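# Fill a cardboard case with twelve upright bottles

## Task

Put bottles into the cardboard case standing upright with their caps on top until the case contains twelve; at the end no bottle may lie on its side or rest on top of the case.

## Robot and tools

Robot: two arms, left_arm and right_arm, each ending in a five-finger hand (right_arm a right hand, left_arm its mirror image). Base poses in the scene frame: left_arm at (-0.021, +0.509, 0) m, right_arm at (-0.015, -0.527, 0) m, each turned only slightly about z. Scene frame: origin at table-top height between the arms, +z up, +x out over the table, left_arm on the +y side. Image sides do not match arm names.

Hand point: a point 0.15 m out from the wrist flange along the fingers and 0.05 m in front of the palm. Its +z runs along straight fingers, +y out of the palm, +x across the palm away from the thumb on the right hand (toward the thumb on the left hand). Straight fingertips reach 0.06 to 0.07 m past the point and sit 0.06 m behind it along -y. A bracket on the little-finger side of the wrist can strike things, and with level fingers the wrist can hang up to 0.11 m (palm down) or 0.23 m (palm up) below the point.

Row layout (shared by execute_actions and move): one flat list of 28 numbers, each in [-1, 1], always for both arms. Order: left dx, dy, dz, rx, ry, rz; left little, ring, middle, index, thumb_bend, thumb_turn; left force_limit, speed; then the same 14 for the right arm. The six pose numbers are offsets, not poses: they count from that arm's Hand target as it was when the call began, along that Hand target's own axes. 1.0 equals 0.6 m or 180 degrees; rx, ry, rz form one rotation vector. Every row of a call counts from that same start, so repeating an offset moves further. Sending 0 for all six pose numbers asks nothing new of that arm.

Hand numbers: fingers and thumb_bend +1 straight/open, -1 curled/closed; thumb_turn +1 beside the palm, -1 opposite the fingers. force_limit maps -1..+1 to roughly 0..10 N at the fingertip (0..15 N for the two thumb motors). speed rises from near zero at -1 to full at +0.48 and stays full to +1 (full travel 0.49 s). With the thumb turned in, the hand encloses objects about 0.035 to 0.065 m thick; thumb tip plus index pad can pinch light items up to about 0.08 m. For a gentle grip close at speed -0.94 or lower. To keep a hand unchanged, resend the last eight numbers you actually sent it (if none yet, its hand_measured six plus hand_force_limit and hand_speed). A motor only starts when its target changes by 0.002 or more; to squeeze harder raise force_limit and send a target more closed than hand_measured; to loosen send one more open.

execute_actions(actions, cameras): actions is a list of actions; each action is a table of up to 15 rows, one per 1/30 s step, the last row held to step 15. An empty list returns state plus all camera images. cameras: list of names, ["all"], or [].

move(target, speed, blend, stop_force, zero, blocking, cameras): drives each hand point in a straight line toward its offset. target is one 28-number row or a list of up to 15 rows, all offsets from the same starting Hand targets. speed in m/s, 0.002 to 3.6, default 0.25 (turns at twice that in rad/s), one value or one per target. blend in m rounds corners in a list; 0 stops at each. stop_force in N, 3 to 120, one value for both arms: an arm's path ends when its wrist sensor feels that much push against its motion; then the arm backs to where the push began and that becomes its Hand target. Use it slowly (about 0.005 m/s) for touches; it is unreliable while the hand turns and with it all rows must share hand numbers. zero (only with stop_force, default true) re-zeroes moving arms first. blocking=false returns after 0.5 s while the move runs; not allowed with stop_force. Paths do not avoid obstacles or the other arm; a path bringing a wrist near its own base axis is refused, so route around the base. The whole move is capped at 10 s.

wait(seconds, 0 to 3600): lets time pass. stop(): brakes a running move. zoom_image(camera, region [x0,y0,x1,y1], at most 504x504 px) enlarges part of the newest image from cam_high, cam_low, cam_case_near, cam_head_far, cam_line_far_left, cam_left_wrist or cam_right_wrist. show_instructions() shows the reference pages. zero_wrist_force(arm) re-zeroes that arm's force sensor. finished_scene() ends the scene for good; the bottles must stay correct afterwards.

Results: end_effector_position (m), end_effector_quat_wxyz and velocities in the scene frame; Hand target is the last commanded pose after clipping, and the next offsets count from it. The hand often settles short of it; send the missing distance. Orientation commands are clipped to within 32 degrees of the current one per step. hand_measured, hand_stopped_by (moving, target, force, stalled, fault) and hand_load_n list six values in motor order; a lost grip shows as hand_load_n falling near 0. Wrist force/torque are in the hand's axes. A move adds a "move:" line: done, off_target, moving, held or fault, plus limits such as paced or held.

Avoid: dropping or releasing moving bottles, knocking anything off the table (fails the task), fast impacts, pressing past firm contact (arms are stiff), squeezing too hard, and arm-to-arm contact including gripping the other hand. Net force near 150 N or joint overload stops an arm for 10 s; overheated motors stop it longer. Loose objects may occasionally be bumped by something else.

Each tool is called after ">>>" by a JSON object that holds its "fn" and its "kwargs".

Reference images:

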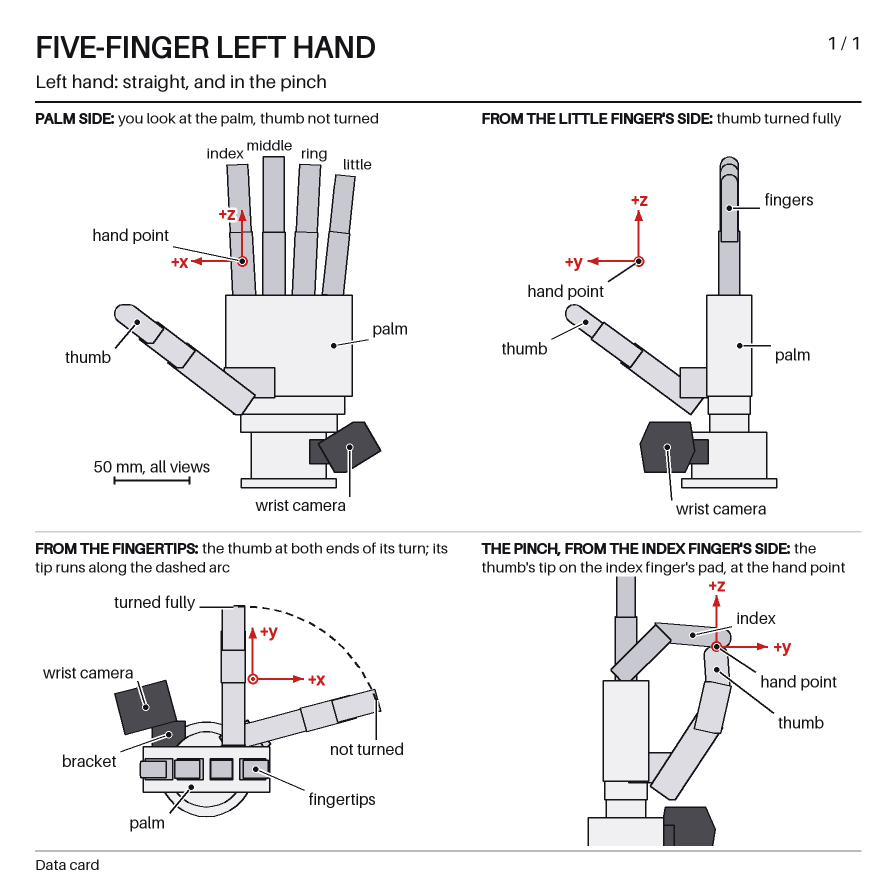

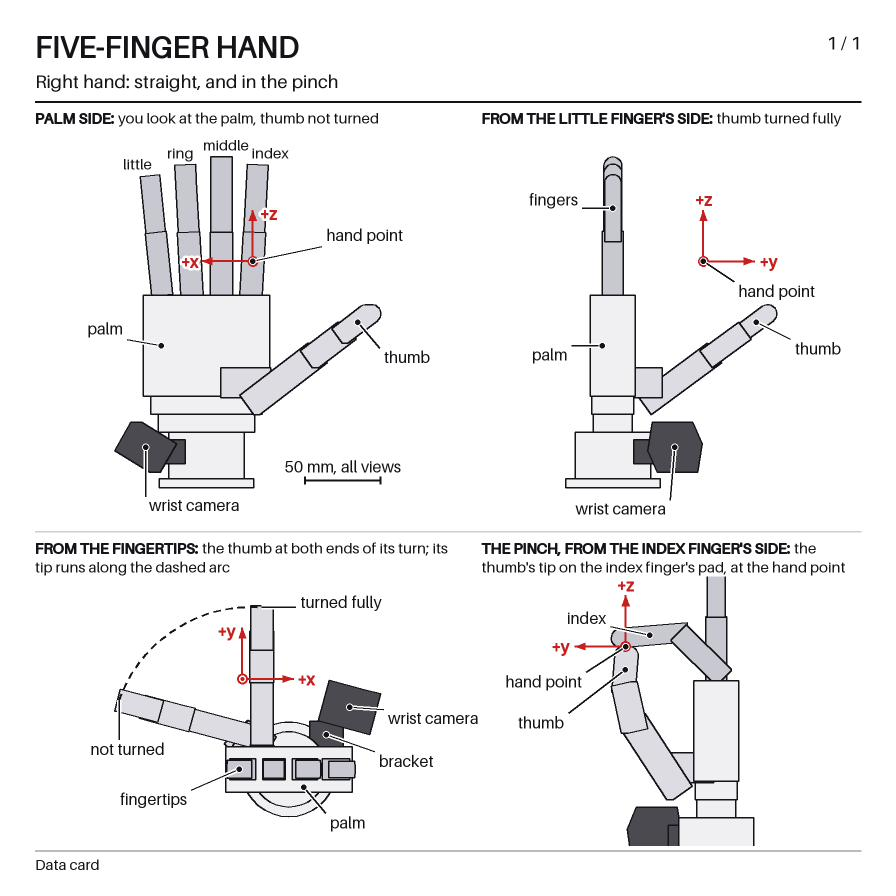

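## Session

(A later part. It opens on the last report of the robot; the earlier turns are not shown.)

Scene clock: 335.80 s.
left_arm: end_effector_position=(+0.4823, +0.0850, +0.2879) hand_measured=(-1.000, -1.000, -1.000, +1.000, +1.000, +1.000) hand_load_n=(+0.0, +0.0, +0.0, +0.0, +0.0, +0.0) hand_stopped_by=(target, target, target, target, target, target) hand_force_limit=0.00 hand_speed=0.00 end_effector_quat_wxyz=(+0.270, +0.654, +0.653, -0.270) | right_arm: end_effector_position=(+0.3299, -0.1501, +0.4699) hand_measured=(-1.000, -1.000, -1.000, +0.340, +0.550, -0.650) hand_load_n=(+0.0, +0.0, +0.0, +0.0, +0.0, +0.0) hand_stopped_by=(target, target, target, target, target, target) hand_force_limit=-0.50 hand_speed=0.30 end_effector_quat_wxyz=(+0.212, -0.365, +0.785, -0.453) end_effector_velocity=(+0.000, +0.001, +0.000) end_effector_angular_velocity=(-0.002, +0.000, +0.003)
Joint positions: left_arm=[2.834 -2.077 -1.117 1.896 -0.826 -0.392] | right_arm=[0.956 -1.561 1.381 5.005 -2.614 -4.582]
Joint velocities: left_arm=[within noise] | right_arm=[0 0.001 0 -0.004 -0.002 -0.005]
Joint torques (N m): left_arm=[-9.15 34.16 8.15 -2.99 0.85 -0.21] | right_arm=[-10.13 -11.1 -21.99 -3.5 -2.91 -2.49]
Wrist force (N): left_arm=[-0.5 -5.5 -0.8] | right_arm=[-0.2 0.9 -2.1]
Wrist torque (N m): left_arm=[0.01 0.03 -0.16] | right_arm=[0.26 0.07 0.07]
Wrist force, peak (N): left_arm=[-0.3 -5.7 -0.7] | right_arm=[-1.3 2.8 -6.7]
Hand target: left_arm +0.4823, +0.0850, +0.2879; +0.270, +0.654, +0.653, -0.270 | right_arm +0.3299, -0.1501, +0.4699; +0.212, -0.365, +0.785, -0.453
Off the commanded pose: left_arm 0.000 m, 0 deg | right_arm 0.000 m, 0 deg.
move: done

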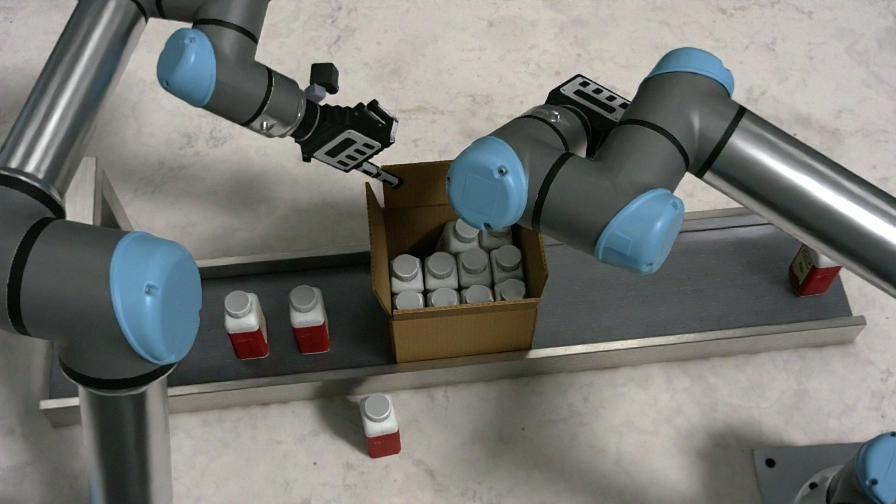

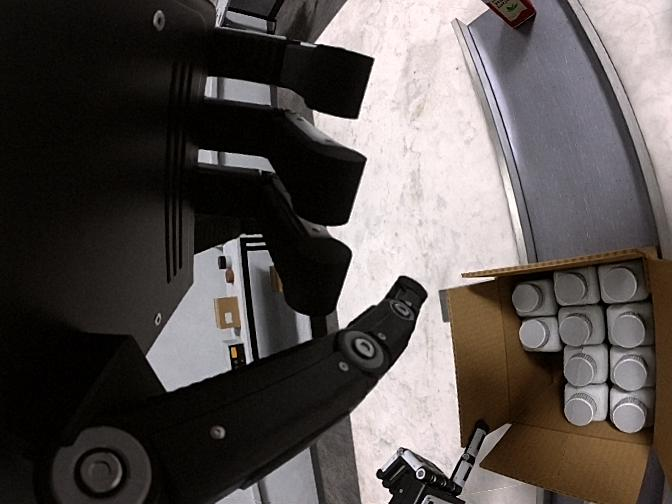

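>>> {"fn": "move", "kwargs": {"target": [[0,0,0,0,0,0,-1,-1,-1,1,1,1,0,0,-0.1874,0.0487,-0.0180,0,0,0,-1,-1,-1,0.1,0.58,-0.65,-0.5,0.3],[0,0,0,0,0,0,-1,-1,-1,1,1,1,0,0,-0.1874,0.3745,0.1702,0,0,0,-1,-1,-1,0.1,0.58,-0.65,-0.5,0.3]], "speed": [0.25,0.15], "cameras": ["cam_case_near","cam_right_wrist"]}}

>>> {"fn": "zoom_image", "kwargs": {"camera": "cam_right_wrist", "region": [300, 140, 540, 360]}}

Scene clock: 338.90 s.
left_arm: end_effector_position=(+0.4823, +0.0850, +0.2879) hand_measured=(-1.000, -1.000, -1.000, +1.000, +1.000, +1.000) hand_load_n=(+0.0, +0.0, +0.0, +0.0, +0.0, +0.5) hand_stopped_by=(target, target, target, target, target, target) hand_force_limit=0.00 hand_speed=0.00 end_effector_quat_wxyz=(+0.270, +0.654, +0.653, -0.270) | right_arm: end_effector_position=(+0.3841, -0.0484, +0.2243) hand_measured=(-1.000, -1.000, -1.000, +0.100, +0.580, -0.650) hand_load_n=(+0.0, +0.0, +0.0, +0.0, +0.0, +0.0) hand_stopped_by=(target, target, target, target, target, target) hand_force_limit=-0.50 hand_speed=0.30 end_effector_quat_wxyz=(+0.211, -0.366, +0.785, -0.453)
Joint positions: left_arm=[2.834 -2.077 -1.117 1.896 -0.826 -0.392] | right_arm=[0.983 -1.225 1.605 4.491 -2.611 -4.529]
Joint torques (N m): left_arm=[-9.62 34.39 8.19 -3.01 0.78 -0.26] | right_arm=[-12.7 -43.39 -18.1 -3.51 -2.39 2.36]
Wrist force (N): left_arm=[-0.2 -5.5 -0.9] | right_arm=[-0.2 1.2 -2.2]
Wrist torque (N m): left_arm=[0.01 -0.01 -0.15] | right_arm=[0.31 0.06 0.18]
Wrist force, peak (N): left_arm=[-0.2 -5.7 -0.7] | right_arm=[-2.4 2.0 -2.4]
Hand target: left_arm +0.4823, +0.0850, +0.2879; +0.270, +0.654, +0.653, -0.270 | right_arm +0.3841, -0.0484, +0.2243; +0.212, -0.365, +0.785, -0.453
Off the commanded pose: left_arm 0.000 m, 0 deg | right_arm 0.000 m, 0 deg.
move: done

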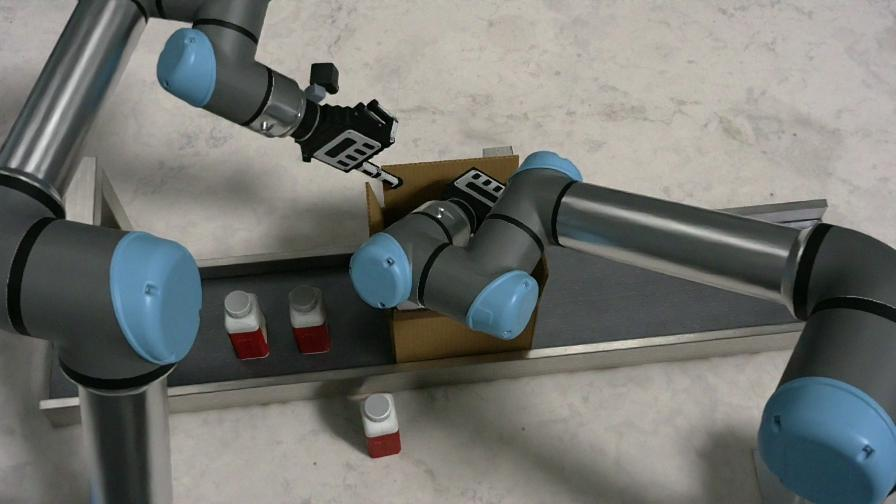

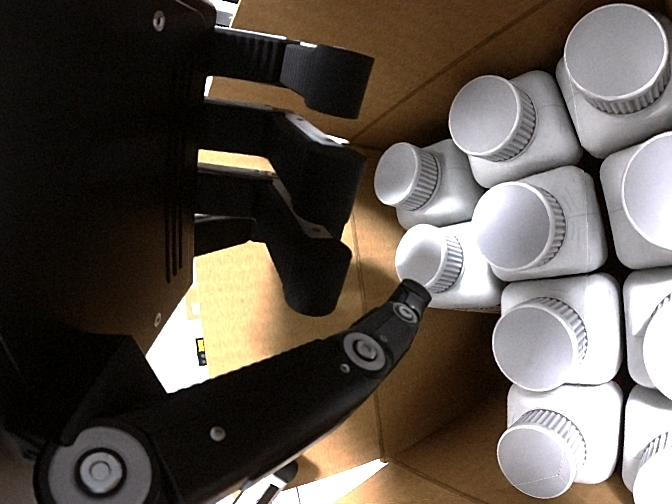

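Scaled by 2.100 from the camera's image (finer frame: 960x720).

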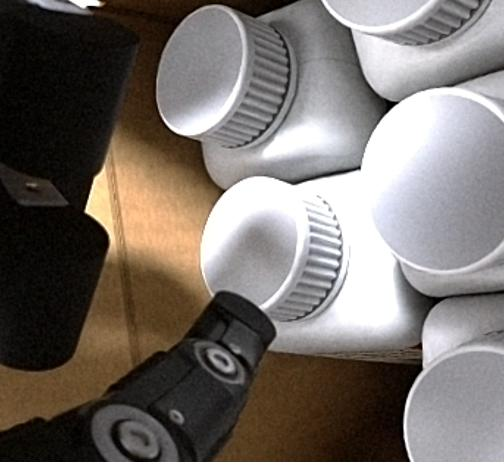

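>>> {"fn": "move", "kwargs": {"target": [0,0,0,0,0,0,-1,-1,-1,1,1,1,0,0,0,0.0289,0.01667,0,0,0,-1,-1,-1,0.1,0.58,-0.65,-0.5,0.3], "speed": 0.04, "stop_force": 5, "cameras": ["cam_right_wrist"]}}

>>> {"fn": "zoom_image", "kwargs": {"camera": "cam_right_wrist", "region": [300, 140, 540, 360]}}

Scene clock: 340.77 s.
left_arm: end_effector_position=(+0.4823, +0.0850, +0.2879) hand_measured=(-1.000, -1.000, -1.000, +1.000, +1.000, +1.000) hand_load_n=(+0.5, +0.0, +0.0, +0.5, +0.0, +0.0) hand_stopped_by=(target, target, target, target, target, target) hand_force_limit=0.00 hand_speed=0.00 end_effector_quat_wxyz=(+0.270, +0.654, +0.653, -0.270) | right_arm: end_effector_position=(+0.3841, -0.0484, +0.2043) hand_measured=(-1.000, -1.000, -1.000, +0.100, +0.580, -0.650) hand_load_n=(+0.0, +0.0, +0.0, +0.0, +0.0, +0.0) hand_stopped_by=(target, target, target, target, target, target) hand_force_limit=-0.50 hand_speed=0.30 end_effector_quat_wxyz=(+0.212, -0.365, +0.785, -0.453)
Joint positions: left_arm=[2.834 -2.077 -1.117 1.896 -0.826 -0.392] | right_arm=[0.983 -1.206 1.634 4.443 -2.611 -4.528]
Joint torques (N m): left_arm=[-9.15 33.8 7.79 -3.02 0.7 -0.29] | right_arm=[5.02 -49.5 -29.89 -2.71 -0.33 -2.09]
Wrist force (N): left_arm=[-0.4 -5.5 -0.9] | right_arm=[-0.2 0.8 -2.3]
Wrist torque (N m): left_arm=[0.02 0.01 -0.16] | right_arm=[0.24 0.06 0.13]
Wrist force, peak (N): left_arm=[-0.1 -5.7 -0.9] | right_arm=[-0.1 1.1 -2.5]
Hand target: left_arm +0.4823, +0.0850, +0.2879; +0.270, +0.654, +0.653, -0.270 | right_arm +0.3841, -0.0484, +0.2043; +0.212, -0.365, +0.785, -0.453
Off the commanded pose: left_arm 0.000 m, 0 deg | right_arm 0.000 m, 0 deg.
move: done

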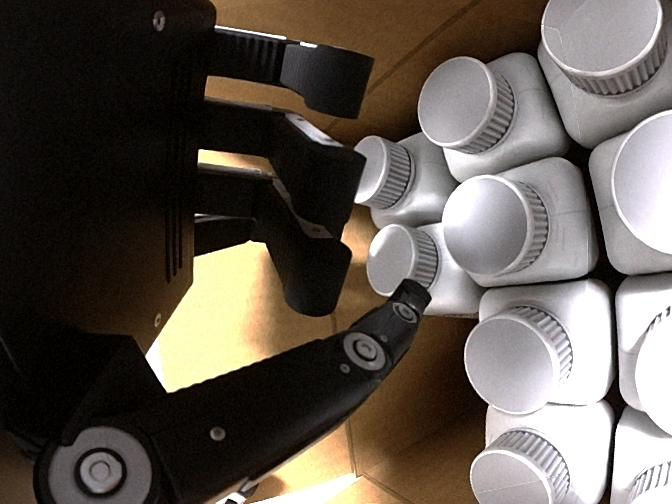

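Scaled by 2.100 from the camera's image (finer frame: 960x720).

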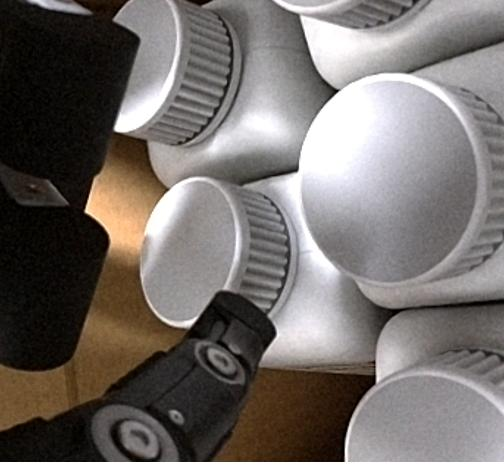

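>>> {"fn": "move", "kwargs": {"target": [0,0,0,0,0,0,-1,-1,-1,1,1,1,0,0,-0.0062,0.0304,0.0141,0,0,0,-1,-1,-1,0.1,0.58,-0.65,-0.5,0.3], "speed": 0.03, "stop_force": 4, "cameras": ["cam_right_wrist"]}}

>>> {"fn": "zoom_image", "kwargs": {"camera": "cam_right_wrist", "region": [300, 140, 540, 360]}}

Scene clock: 342.73 s.
left_arm: end_effector_position=(+0.4823, +0.0850, +0.2879) hand_measured=(-1.000, -1.000, -1.000, +1.000, +1.000, +1.000) hand_load_n=(+0.0, +0.0, +0.0, +0.0, +0.0, +0.0) hand_stopped_by=(target, target, target, target, target, target) hand_force_limit=0.00 hand_speed=0.00 end_effector_quat_wxyz=(+0.270, +0.654, +0.653, -0.270) | right_arm: end_effector_position=(+0.3851, -0.0445, +0.1851) hand_measured=(-1.000, -1.000, -1.000, +0.100, +0.580, -0.650) hand_load_n=(+0.0, +0.0, +0.0, +0.0, +0.0, +0.0) hand_stopped_by=(target, target, target, target, target, target) hand_force_limit=-0.50 hand_speed=0.30 end_effector_quat_wxyz=(+0.212, -0.365, +0.785, -0.453)
Joint positions: left_arm=[2.834 -2.077 -1.117 1.896 -0.826 -0.392] | right_arm=[0.985 -1.178 1.647 4.406 -2.61 -4.524]
Joint torques (N m): left_arm=[-9.03 34.33 8.44 -2.93 0.71 -0.32] | right_arm=[-13.24 -49.52 -26.75 -3.45 -0.39 -1.96]
Wrist force (N): left_arm=[-0.3 -5.4 -0.7] | right_arm=[0.5 -1.2 -2.8]
Wrist torque (N m): left_arm=[0.02 0.00 -0.16] | right_arm=[0.19 0.00 0.09]
Wrist force, peak (N): left_arm=[-0.5 -5.7 -0.9] | right_arm=[0.6 -4.8 -4.4]
Hand target: left_arm +0.4823, +0.0850, +0.2879; +0.270, +0.654, +0.653, -0.270 | right_arm +0.3851, -0.0446, +0.1851; +0.212, -0.365, +0.785, -0.453 (not the last commanded pose)
Off the commanded pose: left_arm 0.000 m, 0 deg | right_arm 0.001 m, 0 deg.
move: contact (right_arm)

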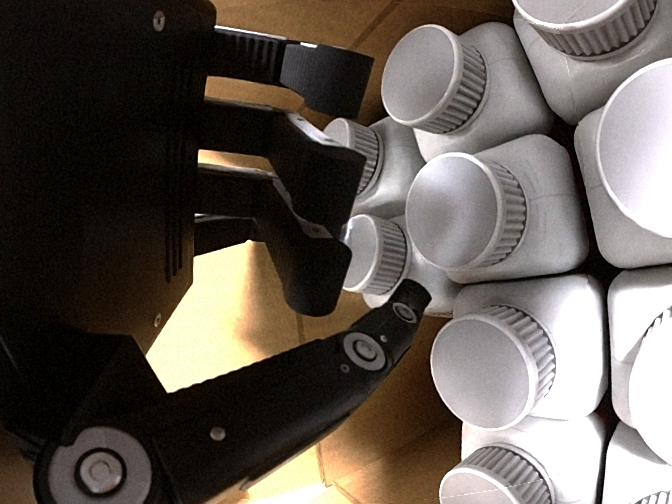

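Scaled by 2.100 from the camera's image (finer frame: 960x720).

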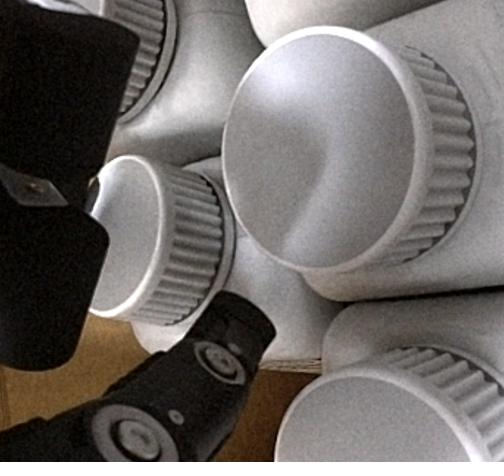

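>>> {"fn": "move", "kwargs": {"target": [0,0,0,0,0,0,-1,-1,-1,1,1,1,0,0,0,0,0,0,0,0,-1,-1,-1,0.08,0.42,-0.65,-0.7,-0.85], "speed": 0.03, "cameras": ["cam_right_wrist"]}}

>>> {"fn": "zoom_image", "kwargs": {"camera": "cam_right_wrist", "region": [300, 140, 540, 360]}}

Scene clock: 343.87 s.
left_arm: end_effector_position=(+0.4823, +0.0850, +0.2879) hand_measured=(-1.000, -1.000, -1.000, +1.000, +1.000, +1.000) hand_load_n=(+0.0, +0.0, +0.0, +0.0, +0.0, +0.0) hand_stopped_by=(target, target, target, target, target, target) hand_force_limit=0.00 hand_speed=0.00 end_effector_quat_wxyz=(+0.270, +0.654, +0.653, -0.270) | right_arm: end_effector_position=(+0.3851, -0.0446, +0.1851) hand_measured=(-1.000, -1.000, -1.000, +0.080, +0.420, -0.650) hand_load_n=(+0.0, +0.0, +0.0, +0.0, +0.0, +0.0) hand_stopped_by=(target, target, target, target, target, target) hand_force_limit=-0.70 hand_speed=-0.85 end_effector_quat_wxyz=(+0.212, -0.365, +0.785, -0.453)
Joint positions: left_arm=[2.834 -2.077 -1.117 1.896 -0.826 -0.392] | right_arm=[0.985 -1.178 1.647 4.406 -2.61 -4.524]
Joint torques (N m): left_arm=[-9.57 34.56 8.42 -2.92 0.77 -0.21] | right_arm=[-12.9 -49.48 -24.1 -3.35 -1.21 -1.99]
Wrist force (N): left_arm=[-0.3 -5.4 -0.8] | right_arm=[0.6 -1.2 -2.8]
Wrist torque (N m): left_arm=[0.03 0.00 -0.15] | right_arm=[0.19 -0.02 0.09]
Wrist force, peak (N): left_arm=[-0.4 -5.6 -1.0] | right_arm=[0.5 -1.3 -3.2]
Hand target: left_arm +0.4823, +0.0850, +0.2879; +0.270, +0.654, +0.653, -0.270 | right_arm +0.3851, -0.0446, +0.1851; +0.212, -0.365, +0.785, -0.453
Off the commanded pose: left_arm 0.000 m, 0 deg | right_arm 0.000 m, 0 deg.
move: done

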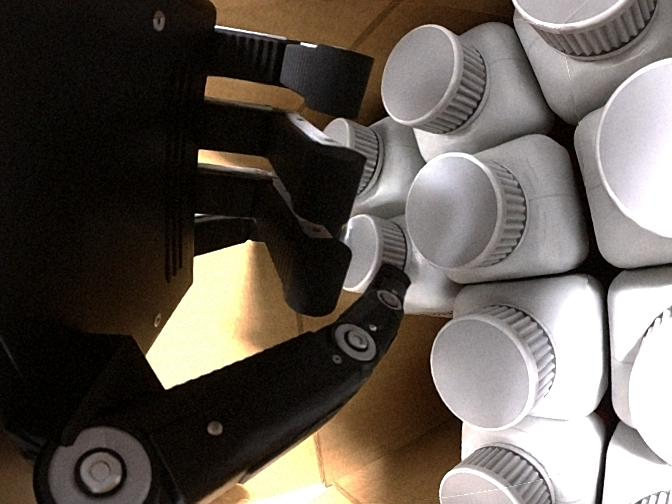

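Scaled by 2.100 from the camera's image (finer frame: 960x720).

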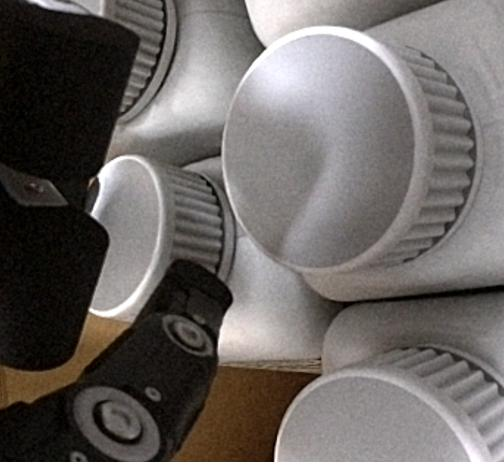

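>>> {"fn": "move", "kwargs": {"target": [0,0,0,0,0,0,-1,-1,-1,1,1,1,0,0,0,0,0,0,0,0,-1,-1,-1,-0.15,0.42,-0.65,-0.5,-0.92], "speed": 0.03, "cameras": ["cam_right_wrist"]}}

>>> {"fn": "zoom_image", "kwargs": {"camera": "cam_right_wrist", "region": [300, 140, 540, 360]}}

Scene clock: 344.70 s.
left_arm: end_effector_position=(+0.4823, +0.0850, +0.2879) hand_measured=(-1.000, -1.000, -1.000, +1.000, +1.000, +1.000) hand_load_n=(+0.0, +0.0, +0.0, +0.0, +0.0, +0.0) hand_stopped_by=(target, target, target, target, target, target) hand_force_limit=0.00 hand_speed=0.00 end_effector_quat_wxyz=(+0.270, +0.654, +0.653, -0.270) | right_arm: end_effector_position=(+0.3851, -0.0446, +0.1851) hand_measured=(-1.000, -1.000, -1.000, -0.022, +0.420, -0.650) hand_load_n=(+0.5, +0.0, +0.0, +3.0, +0.5, -0.5) hand_stopped_by=(target, target, target, force, target, target) hand_force_limit=-0.50 hand_speed=-0.92 end_effector_quat_wxyz=(+0.212, -0.365, +0.785, -0.453)
Joint positions: left_arm=[2.834 -2.077 -1.117 1.896 -0.826 -0.392] | right_arm=[0.985 -1.178 1.647 4.406 -2.61 -4.524]
Joint torques (N m): left_arm=[-8.75 34.17 7.87 -2.91 0.64 -0.25] | right_arm=[-13.38 -44.26 -20.3 -2.77 0.23 -2.43]
Wrist force (N): left_arm=[-0.4 -5.4 -0.8] | right_arm=[0.4 -9.5 -3.3]
Wrist torque (N m): left_arm=[0.03 0.01 -0.17] | right_arm=[-0.12 0.00 0.06]
Wrist force, peak (N): left_arm=[-0.2 -5.6 -0.8] | right_arm=[0.1 -9.8 -3.2]
Hand target: left_arm +0.4823, +0.0850, +0.2879; +0.270, +0.654, +0.653, -0.270 | right_arm +0.3851, -0.0446, +0.1851; +0.212, -0.365, +0.785, -0.453
Off the commanded pose: left_arm 0.000 m, 0 deg | right_arm 0.000 m, 0 deg.
move: done

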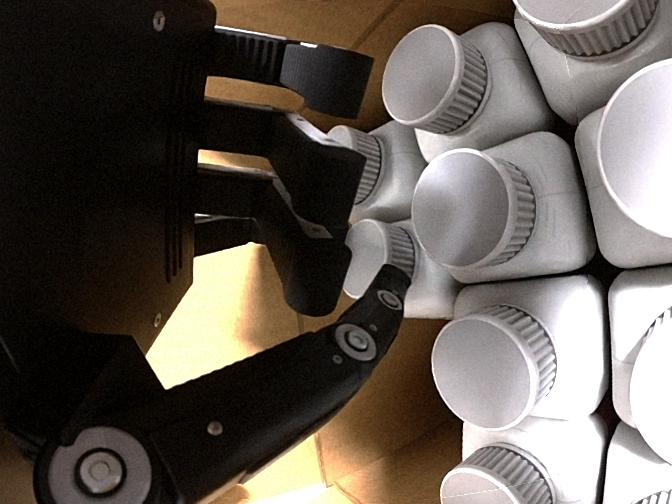

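Scaled by 2.100 from the camera's image (finer frame: 960x720).

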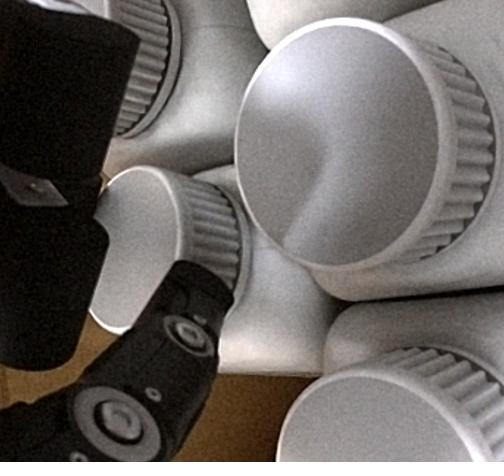

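>>> {"fn": "move", "kwargs": {"target": [0,0,0,0,0,0,-1,-1,-1,1,1,1,0,0,0,-0.0043,-0.0025,0,0,0,-1,-1,-1,-0.15,0.42,-0.65,-0.5,-0.92], "speed": 0.02, "cameras": ["cam_right_wrist"]}}

>>> {"fn": "zoom_image", "kwargs": {"camera": "cam_right_wrist", "region": [300, 140, 540, 360]}}

Scene clock: 345.73 s.
left_arm: end_effector_position=(+0.4823, +0.0850, +0.2879) hand_measured=(-1.000, -1.000, -1.000, +1.000, +1.000, +1.000) hand_load_n=(+0.0, +0.0, +0.0, +0.5, +0.0, +0.0) hand_stopped_by=(target, target, target, target, target, target) hand_force_limit=0.00 hand_speed=0.00 end_effector_quat_wxyz=(+0.270, +0.654, +0.653, -0.270) | right_arm: end_effector_position=(+0.3851, -0.0445, +0.1882) hand_measured=(-1.000, -1.000, -1.000, -0.024, +0.420, -0.650) hand_load_n=(+0.0, +0.0, +0.0, +0.0, +0.0, +0.0) hand_stopped_by=(target, target, target, force, target, target) hand_force_limit=-0.50 hand_speed=-0.92 end_effector_quat_wxyz=(+0.212, -0.365, +0.785, -0.453)
Joint positions: left_arm=[2.834 -2.077 -1.117 1.896 -0.826 -0.392] | right_arm=[0.985 -1.182 1.643 4.413 -2.61 -4.524]
Joint torques (N m): left_arm=[-8.87 34.33 8.48 -2.88 0.69 -0.32] | right_arm=[-6.25 -26.23 -11.44 -3.65 -2.71 0.66]
Wrist force (N): left_arm=[-0.4 -5.3 -0.7] | right_arm=[-0.2 1.0 -2.1]
Wrist torque (N m): left_arm=[0.03 0.03 -0.16] | right_arm=[0.27 0.06 0.08]
Wrist force, peak (N): left_arm=[-0.2 -5.7 -0.9] | right_arm=[0.2 -9.9 -3.3]
Hand target: left_arm +0.4823, +0.0850, +0.2879; +0.270, +0.654, +0.653, -0.270 | right_arm +0.3851, -0.0446, +0.1881; +0.212, -0.365, +0.785, -0.453
Off the commanded pose: left_arm 0.000 m, 0 deg | right_arm 0.000 m, 0 deg.
move: done

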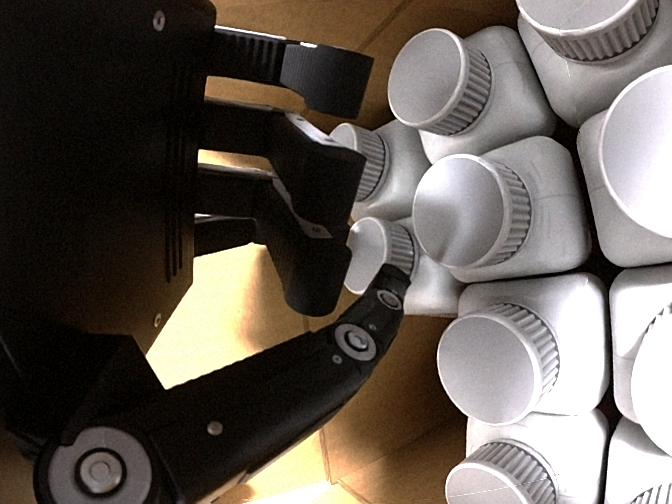

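Scaled by 2.100 from the camera's image (finer frame: 960x720).

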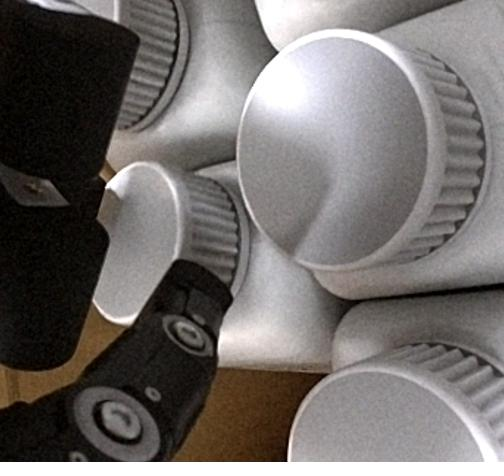

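>>> {"fn": "move", "kwargs": {"target": [[0,0,0,0,0,0,-1,-1,-1,1,1,1,0,0,0,-0.0243,-0.0140,0,0,0,-1,-1,-1,0.13,0.58,-0.65,-0.5,-0.5],[0,0,0,0,0,0,-1,-1,-1,1,1,1,0,0,0.0064,-0.0270,-0.0094,0,0,0,-1,-1,-1,0.13,0.58,-0.65,-0.5,-0.5]], "speed": 0.04, "cameras": ["cam_right_wrist"]}}

>>> {"fn": "zoom_image", "kwargs": {"camera": "cam_right_wrist", "region": [300, 140, 540, 360]}}

Scene clock: 347.33 s.
left_arm: end_effector_position=(+0.4823, +0.0850, +0.2879) hand_measured=(-1.000, -1.000, -1.000, +1.000, +1.000, +1.000) hand_load_n=(+0.0, +0.0, +0.0, +0.0, +0.0, +0.0) hand_stopped_by=(target, target, target, target, target, target) hand_force_limit=0.00 hand_speed=0.00 end_effector_quat_wxyz=(+0.270, +0.654, +0.653, -0.270) | right_arm: end_effector_position=(+0.3852, -0.0497, +0.2050) hand_measured=(-1.000, -1.000, -1.000, +0.130, +0.580, -0.650) hand_load_n=(+0.0, +0.0, +0.0, +0.0, +0.0, +0.0) hand_stopped_by=(target, target, target, target, target, target) hand_force_limit=-0.50 hand_speed=-0.50 end_effector_quat_wxyz=(+0.212, -0.365, +0.785, -0.453) end_effector_velocity=(+0.000, +0.001, +0.000) end_effector_angular_velocity=(+0.000, -0.001, -0.002)
Joint positions: left_arm=[2.834 -2.077 -1.117 1.896 -0.826 -0.392] | right_arm=[0.98 -1.208 1.636 4.438 -2.611 -4.533]
Joint velocities: left_arm=[within noise] | right_arm=[0 0.002 -0.004 0.005 0 0.005]
Joint torques (N m): left_arm=[-8.87 34.21 8.22 -2.85 0.63 -0.28] | right_arm=[12.05 -25.39 -29.4 -0.94 -1.43 2.67]
Wrist force (N): left_arm=[-0.2 -5.3 -0.9] | right_arm=[-0.2 1.0 -2.1]
Wrist torque (N m): left_arm=[0.05 -0.02 -0.15] | right_arm=[0.27 0.06 0.16]
Wrist force, peak (N): left_arm=[-0.2 -5.7 -0.8] | right_arm=[-0.2 1.7 -2.3]
Hand target: left_arm +0.4823, +0.0850, +0.2879; +0.270, +0.654, +0.653, -0.270 | right_arm +0.3851, -0.0496, +0.2049; +0.212, -0.365, +0.785, -0.453
Off the commanded pose: left_arm 0.000 m, 0 deg | right_arm 0.000 m, 0 deg.
move: done

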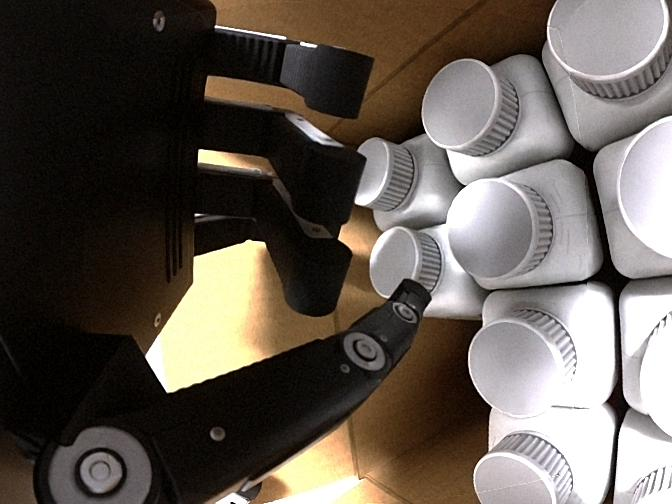

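Scaled by 2.100 from the camera's image (finer frame: 960x720).

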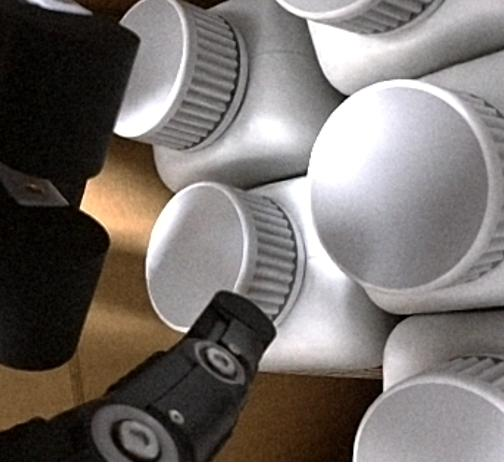

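>>> {"fn": "move", "kwargs": {"target": [0,0,0,0,0,0,-1,-1,-1,1,1,1,0,0,0,0.0296,0.0171,0,0,0,-1,-1,-1,0.13,0.66,-0.65,-0.5,-0.5], "speed": 0.03, "stop_force": 3, "cameras": ["cam_right_wrist"]}}

>>> {"fn": "zoom_image", "kwargs": {"camera": "cam_right_wrist", "region": [300, 140, 540, 360]}}

Scene clock: 349.30 s.
left_arm: end_effector_position=(+0.4823, +0.0850, +0.2879) hand_measured=(-1.000, -1.000, -1.000, +1.000, +1.000, +1.000) hand_load_n=(+0.0, +0.0, +0.0, +0.0, +0.0, +0.0) hand_stopped_by=(target, target, target, target, target, target) hand_force_limit=0.00 hand_speed=0.00 end_effector_quat_wxyz=(+0.270, +0.654, +0.653, -0.270) | right_arm: end_effector_position=(+0.3851, -0.0496, +0.1844) hand_measured=(-1.000, -1.000, -1.000, +0.130, +0.660, -0.650) hand_load_n=(+0.0, +0.0, +0.0, +0.0, +0.0, +0.0) hand_stopped_by=(target, target, target, target, target, target) hand_force_limit=-0.50 hand_speed=-0.50 end_effector_quat_wxyz=(+0.212, -0.365, +0.785, -0.453)
Joint positions: left_arm=[2.834 -2.077 -1.117 1.896 -0.826 -0.392] | right_arm=[0.981 -1.187 1.664 4.39 -2.611 -4.533]
Joint torques (N m): left_arm=[-8.74 34.6 8.31 -2.88 0.58 -0.2] | right_arm=[8.04 -49.06 -29.11 -0.82 -0.46 -1.99]
Wrist force (N): left_arm=[-0.2 -5.5 -0.8] | right_arm=[-0.1 1.0 -1.9]
Wrist torque (N m): left_arm=[0.01 -0.01 -0.15] | right_arm=[0.25 0.03 0.10]
Wrist force, peak (N): left_arm=[-0.4 -5.7 -0.8] | right_arm=[-0.1 1.0 -2.3]
Hand target: left_arm +0.4823, +0.0850, +0.2879; +0.270, +0.654, +0.653, -0.270 | right_arm +0.3851, -0.0496, +0.1844; +0.212, -0.365, +0.785, -0.453
Off the commanded pose: left_arm 0.000 m, 0 deg | right_arm 0.000 m, 0 deg.
move: done

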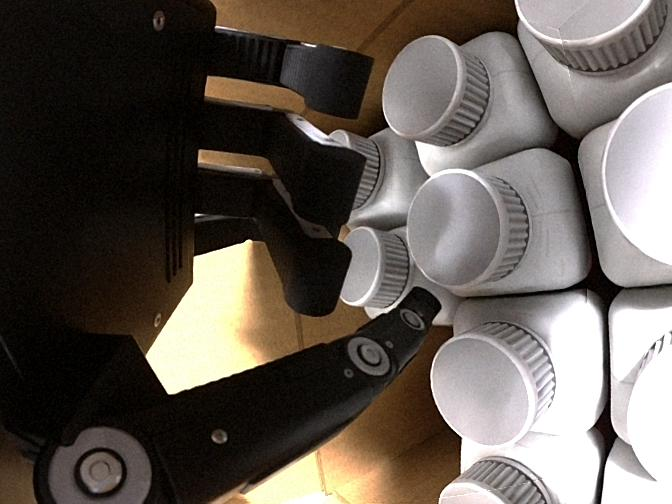

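Scaled by 2.100 from the camera's image (finer frame: 960x720).

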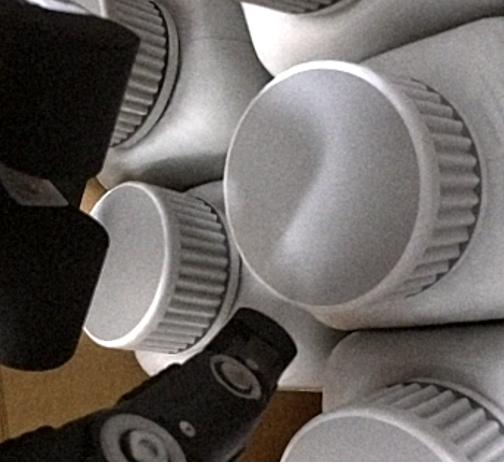

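>>> {"fn": "move", "kwargs": {"target": [0,0,0,0,0,0,-1,-1,-1,1,1,1,0,0,0,0,0,0,0,0,-1,-1,-1,0.11,0.46,-0.65,-0.7,-0.85], "speed": 0.03, "cameras": ["cam_right_wrist"]}}

>>> {"fn": "move", "kwargs": {"target": [0,0,0,0,0,0,-1,-1,-1,1,1,1,0,0,0,0,0,0,0,0,-1,-1,-1,-0.15,0.46,-0.65,-0.6,-0.92], "speed": 0.03, "cameras": ["cam_right_wrist"]}}

>>> {"fn": "zoom_image", "kwargs": {"camera": "cam_right_wrist", "region": [300, 140, 540, 360]}}

Scene clock: 350.63 s.
left_arm: end_effector_position=(+0.4823, +0.0850, +0.2879) hand_measured=(-1.000, -1.000, -1.000, +1.000, +1.000, +1.000) hand_load_n=(+0.0, +0.0, +0.0, +0.0, +0.0, +0.0) hand_stopped_by=(target, target, target, target, target, target) hand_force_limit=0.00 hand_speed=0.00 end_effector_quat_wxyz=(+0.270, +0.654, +0.653, -0.270) | right_arm: end_effector_position=(+0.3851, -0.0496, +0.1844) hand_measured=(-1.000, -1.000, -1.000, +0.110, +0.460, -0.650) hand_load_n=(+0.0, +0.0, +0.5, +0.0, +0.0, +0.0) hand_stopped_by=(target, target, target, target, target, target) hand_force_limit=-0.70 hand_speed=-0.85 end_effector_quat_wxyz=(+0.212, -0.365, +0.785, -0.453)
Joint positions: left_arm=[2.834 -2.077 -1.117 1.896 -0.826 -0.392] | right_arm=[0.981 -1.187 1.664 4.39 -2.611 -4.533]
Joint torques (N m): left_arm=[-8.64 34.46 8.56 -2.94 0.56 -0.25] | right_arm=[2.59 -49.65 -28.56 -0.82 -0.4 -2.02]
Wrist force (N): left_arm=[-0.3 -5.3 -0.7] | right_arm=[-0.2 0.6 -2.3]
Wrist torque (N m): left_arm=[0.03 0.01 -0.17] | right_arm=[0.22 0.06 0.09]
Wrist force, peak (N): left_arm=[-0.4 -5.6 -0.9] | right_arm=[-0.2 1.0 -2.3]
Hand target: left_arm +0.4823, +0.0850, +0.2879; +0.270, +0.654, +0.653, -0.270 | right_arm +0.3851, -0.0496, +0.1844; +0.212, -0.365, +0.785, -0.453
Off the commanded pose: left_arm 0.000 m, 0 deg | right_arm 0.000 m, 0 deg.
move: done

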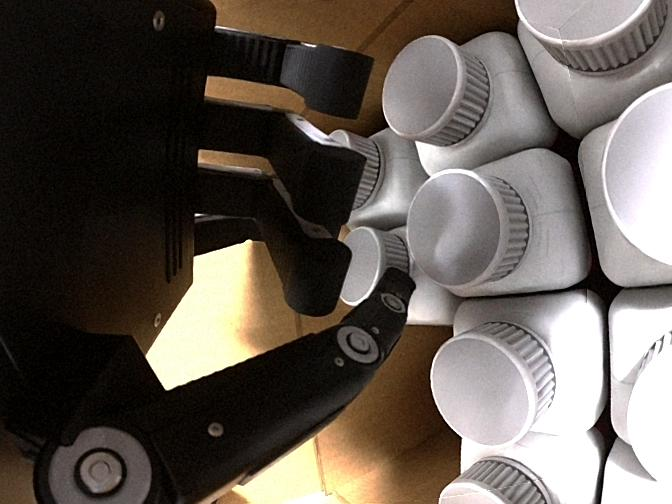

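Scene clock: 352.07 s.
left_arm: end_effector_position=(+0.4823, +0.0850, +0.2879) hand_measured=(-1.000, -1.000, -1.000, +1.000, +1.000, +1.000) hand_load_n=(+0.0, +0.0, +0.0, +0.0, +0.0, +0.0) hand_stopped_by=(target, target, target, target, target, target) hand_force_limit=0.00 hand_speed=0.00 end_effector_quat_wxyz=(+0.270, +0.654, +0.653, -0.270) | right_arm: end_effector_position=(+0.3851, -0.0496, +0.1844) hand_measured=(-1.000, -1.000, -1.000, -0.150, +0.460, -0.650) hand_load_n=(+0.0, +0.0, +0.0, +0.0, +0.0, +0.0) hand_stopped_by=(target, target, target, target, target, target) hand_force_limit=-0.60 hand_speed=-0.92 end_effector_quat_wxyz=(+0.212, -0.365, +0.785, -0.453)
Joint positions: left_arm=[2.834 -2.077 -1.117 1.896 -0.826 -0.392] | right_arm=[0.981 -1.187 1.664 4.39 -2.611 -4.533]
Joint torques (N m): left_arm=[-8.92 34.57 7.78 -2.88 0.57 -0.26] | right_arm=[-2.69 -45.19 -24.66 -1.12 -1.09 -2.03]
Wrist force (N): left_arm=[-0.4 -5.6 -0.7] | right_arm=[0.1 1.1 -2.2]
Wrist torque (N m): left_arm=[-0.01 0.01 -0.16] | right_arm=[0.30 0.02 0.12]
Wrist force, peak (N): left_arm=[-0.5 -5.7 -0.8] | right_arm=[0.3 -3.8 -2.3]
Hand target: left_arm +0.4823, +0.0850, +0.2879; +0.270, +0.654, +0.653, -0.270 | right_arm +0.3851, -0.0496, +0.1844; +0.212, -0.365, +0.785, -0.453
Off the commanded pose: left_arm 0.000 m, 0 deg | right_arm 0.000 m, 0 deg.
move: done

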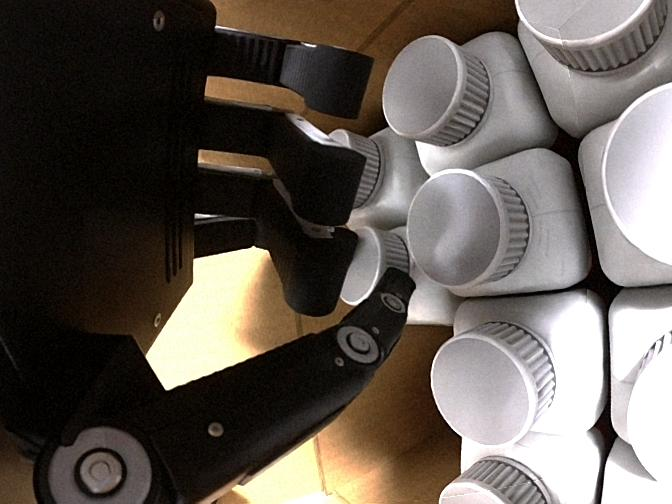

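Scaled by 2.100 from the camera's image (finer frame: 960x720).

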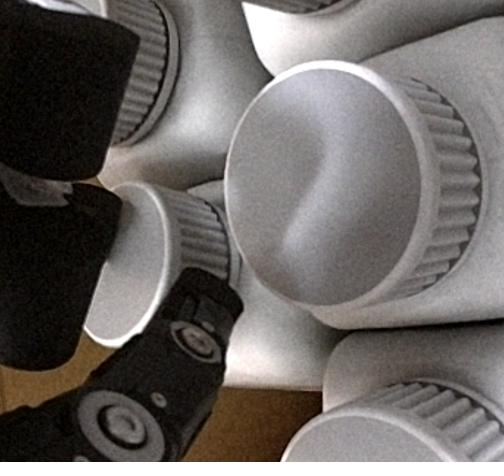

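>>> {"fn": "move", "kwargs": {"target": [0,0,0,0,0,0,-1,-1,-1,1,1,1,0,0,0,0,0,0,0,0,-1,-1,-1,0.13,0.58,-0.65,-0.5,-0.5], "speed": 0.03}}

>>> {"fn": "move", "kwargs": {"target": [0,0,0,0,0,0,-1,-1,-1,1,1,1,0,0,0,0.0101,0.0058,0,0,0,-1,-1,-1,0.13,0.58,-0.65,-0.5,-0.5], "speed": 0.02, "stop_force": 3, "cameras": ["cam_right_wrist"]}}

>>> {"fn": "zoom_image", "kwargs": {"camera": "cam_right_wrist", "region": [300, 140, 540, 360]}}

Scene clock: 352.80 s.
left_arm: end_effector_position=(+0.4823, +0.0850, +0.2879) hand_measured=(-1.000, -1.000, -1.000, +1.000, +1.000, +1.000) hand_load_n=(+0.5, +0.0, +0.0, +0.5, +0.0, +0.5) hand_stopped_by=(target, target, target, target, target, target) hand_force_limit=0.00 hand_speed=0.00 end_effector_quat_wxyz=(+0.270, +0.654, +0.653, -0.270) | right_arm: end_effector_position=(+0.3851, -0.0496, +0.1844) hand_measured=(-1.000, -1.000, -1.000, +0.130, +0.580, -0.650) hand_load_n=(+0.0, +0.0, +0.0, +0.0, +0.0, +0.0) hand_stopped_by=(target, target, target, target, target, target) hand_force_limit=-0.50 hand_speed=-0.50 end_effector_quat_wxyz=(+0.212, -0.365, +0.785, -0.453)
Joint positions: left_arm=[2.834 -2.077 -1.117 1.896 -0.826 -0.392] | right_arm=[0.981 -1.187 1.664 4.39 -2.611 -4.533]
Joint torques (N m): left_arm=[-9.42 34.26 8.43 -2.92 0.52 -0.19] | right_arm=[-6.51 -39.81 -22.8 -1.15 -1.3 -2.12]
Wrist force (N): left_arm=[-0.1 -5.3 -0.7] | right_arm=[-0.1 1.2 -2.2]
Wrist torque (N m): left_arm=[0.04 -0.02 -0.15] | right_arm=[0.32 0.05 0.10]
Wrist force, peak (N): left_arm=[-0.4 -5.6 -0.9] | right_arm=[1.0 -2.2 -3.6]
Hand target: left_arm +0.4823, +0.0850, +0.2879; +0.270, +0.654, +0.653, -0.270 | right_arm +0.3851, -0.0496, +0.1844; +0.212, -0.365, +0.785, -0.453
Off the commanded pose: left_arm 0.000 m, 0 deg | right_arm 0.000 m, 0 deg.
move: done

Scene clock: 354.47 s.
left_arm: end_effector_position=(+0.4823, +0.0850, +0.2879) hand_measured=(-1.000, -1.000, -1.000, +1.000, +1.000, +1.000) hand_load_n=(+0.0, +0.5, +0.5, +0.0, +0.0, +0.0) hand_stopped_by=(target, target, target, target, target, target) hand_force_limit=0.00 hand_speed=0.00 end_effector_quat_wxyz=(+0.270, +0.654, +0.653, -0.270) | right_arm: end_effector_position=(+0.3851, -0.0496, +0.1774) hand_measured=(-1.000, -1.000, -1.000, +0.130, +0.580, -0.650) hand_load_n=(+0.0, +0.0, +0.0, +0.0, +0.0, +0.0) hand_stopped_by=(target, target, target, target, target, target) hand_force_limit=-0.50 hand_speed=-0.50 end_effector_quat_wxyz=(+0.212, -0.365, +0.785, -0.453)
Joint positions: left_arm=[2.834 -2.077 -1.117 1.896 -0.826 -0.392] | right_arm=[0.981 -1.179 1.673 4.373 -2.611 -4.533]
Joint torques (N m): left_arm=[-8.93 34.28 8.63 -2.97 0.6 -0.23] | right_arm=[0.03 -48.42 -30.42 -0.78 -1.16 2.53]
Wrist force (N): left_arm=[-0.4 -5.5 -0.8] | right_arm=[-0.1 0.9 -2.1]
Wrist torque (N m): left_arm=[0.02 0.02 -0.16] | right_arm=[0.26 0.05 0.09]
Wrist force, peak (N): left_arm=[-0.3 -5.6 -0.8] | right_arm=[-0.2 0.8 -2.3]
Hand target: left_arm +0.4823, +0.0850, +0.2879; +0.270, +0.654, +0.653, -0.270 | right_arm +0.3851, -0.0496, +0.1774; +0.212, -0.365, +0.785, -0.453
Off the commanded pose: left_arm 0.000 m, 0 deg | right_arm 0.000 m, 0 deg.
move: done

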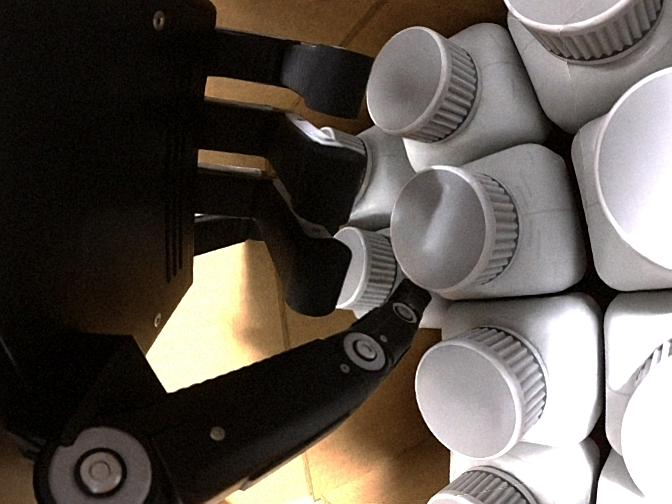

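Scaled by 2.100 from the camera's image (finer frame: 960x720).

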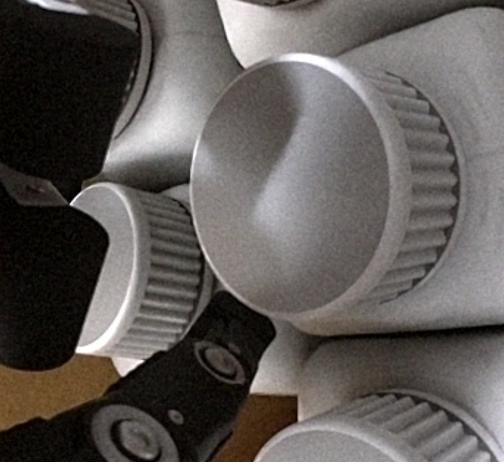

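>>> {"fn": "move", "kwargs": {"target": [0,0,0,0,0,0,-1,-1,-1,1,1,1,0,0,0,0,0,0,0,0,-1,-1,-1,0.11,0.46,-0.65,-0.7,-0.85], "speed": 0.03}}

>>> {"fn": "move", "kwargs": {"target": [0,0,0,0,0,0,-1,-1,-1,1,1,1,0,0,0,0,0,0,0,0,-1,-1,-1,-0.12,0.46,-0.65,-0.6,-0.92], "speed": 0.03, "cameras": ["cam_right_wrist"]}}

>>> {"fn": "zoom_image", "kwargs": {"camera": "cam_right_wrist", "region": [300, 140, 540, 360]}}

Scene clock: 355.43 s.
left_arm: end_effector_position=(+0.4823, +0.0850, +0.2879) hand_measured=(-1.000, -1.000, -1.000, +1.000, +1.000, +1.000) hand_load_n=(+0.0, +0.0, +0.0, +0.5, +0.0, +0.0) hand_stopped_by=(target, target, target, target, target, target) hand_force_limit=0.00 hand_speed=0.00 end_effector_quat_wxyz=(+0.270, +0.654, +0.653, -0.270) | right_arm: end_effector_position=(+0.3851, -0.0496, +0.1774) hand_measured=(-1.000, -1.000, -1.000, +0.110, +0.460, -0.650) hand_load_n=(+0.5, +0.5, +0.0, +0.0, +0.0, +0.0) hand_stopped_by=(target, target, target, target, target, target) hand_force_limit=-0.70 hand_speed=-0.85 end_effector_quat_wxyz=(+0.212, -0.365, +0.785, -0.453)
Joint positions: left_arm=[2.834 -2.077 -1.117 1.896 -0.826 -0.392] | right_arm=[0.981 -1.179 1.673 4.373 -2.611 -4.533]
Joint torques (N m): left_arm=[-8.76 34.73 8.14 -2.87 0.51 -0.2] | right_arm=[2.1 -48.69 -28.7 -1.05 -1.12 2.45]
Wrist force (N): left_arm=[-0.2 -5.4 -0.8] | right_arm=[0.1 0.9 -2.0]
Wrist torque (N m): left_arm=[0.02 -0.01 -0.16] | right_arm=[0.24 0.01 0.12]
Wrist force, peak (N): left_arm=[-0.2 -5.5 -1.0] | right_arm=[-0.4 1.3 -2.1]
Hand target: left_arm +0.4823, +0.0850, +0.2879; +0.270, +0.654, +0.653, -0.270 | right_arm +0.3851, -0.0496, +0.1774; +0.212, -0.365, +0.785, -0.453
Off the commanded pose: left_arm 0.000 m, 0 deg | right_arm 0.000 m, 0 deg.
move: done

Scene clock: 355.97 s.
left_arm: end_effector_position=(+0.4823, +0.0850, +0.2879) hand_measured=(-1.000, -1.000, -1.000, +1.000, +1.000, +1.000) hand_load_n=(+0.0, +0.0, +0.0, +0.0, +0.0, +0.0) hand_stopped_by=(target, target, target, target, target, target) hand_force_limit=0.00 hand_speed=0.00 end_effector_quat_wxyz=(+0.270, +0.654, +0.653, -0.270) | right_arm: end_effector_position=(+0.3851, -0.0496, +0.1774) hand_measured=(-1.000, -1.000, -1.000, +0.052, +0.460, -0.650) hand_load_n=(+0.0, +0.0, +0.0, +2.0, +1.0, +0.0) hand_stopped_by=(target, target, target, force, target, target) hand_force_limit=-0.60 hand_speed=-0.92 end_effector_quat_wxyz=(+0.212, -0.365, +0.785, -0.453)
Joint positions: left_arm=[2.834 -2.077 -1.117 1.896 -0.826 -0.392] | right_arm=[0.981 -1.179 1.673 4.373 -2.611 -4.533]
Joint torques (N m): left_arm=[-9.19 34.46 8.23 -2.89 0.46 -0.25] | right_arm=[2.73 -49.25 -27.64 -0.82 -1.17 2.51]
Wrist force (N): left_arm=[-0.3 -5.5 -0.7] | right_arm=[-0.6 -0.8 -1.9]
Wrist torque (N m): left_arm=[0.00 0.01 -0.16] | right_arm=[0.12 0.08 0.07]
Wrist force, peak (N): left_arm=[-0.2 -5.6 -0.6] | right_arm=[-0.4 -1.1 -2.2]
Hand target: left_arm +0.4823, +0.0850, +0.2879; +0.270, +0.654, +0.653, -0.270 | right_arm +0.3851, -0.0496, +0.1774; +0.212, -0.365, +0.785, -0.453
Off the commanded pose: left_arm 0.000 m, 0 deg | right_arm 0.000 m, 0 deg.
move: done

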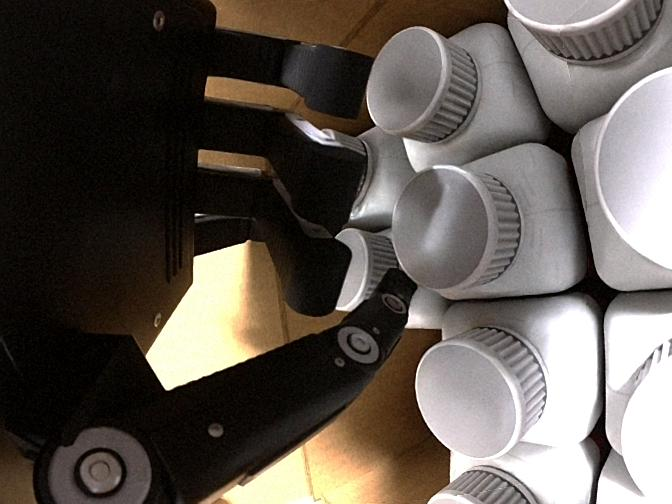

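Scaled by 2.100 from the camera's image (finer frame: 960x720).

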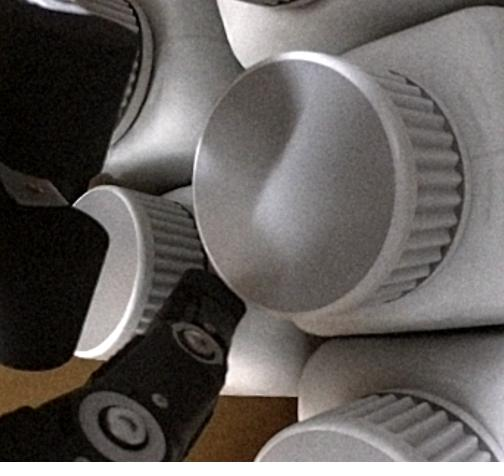

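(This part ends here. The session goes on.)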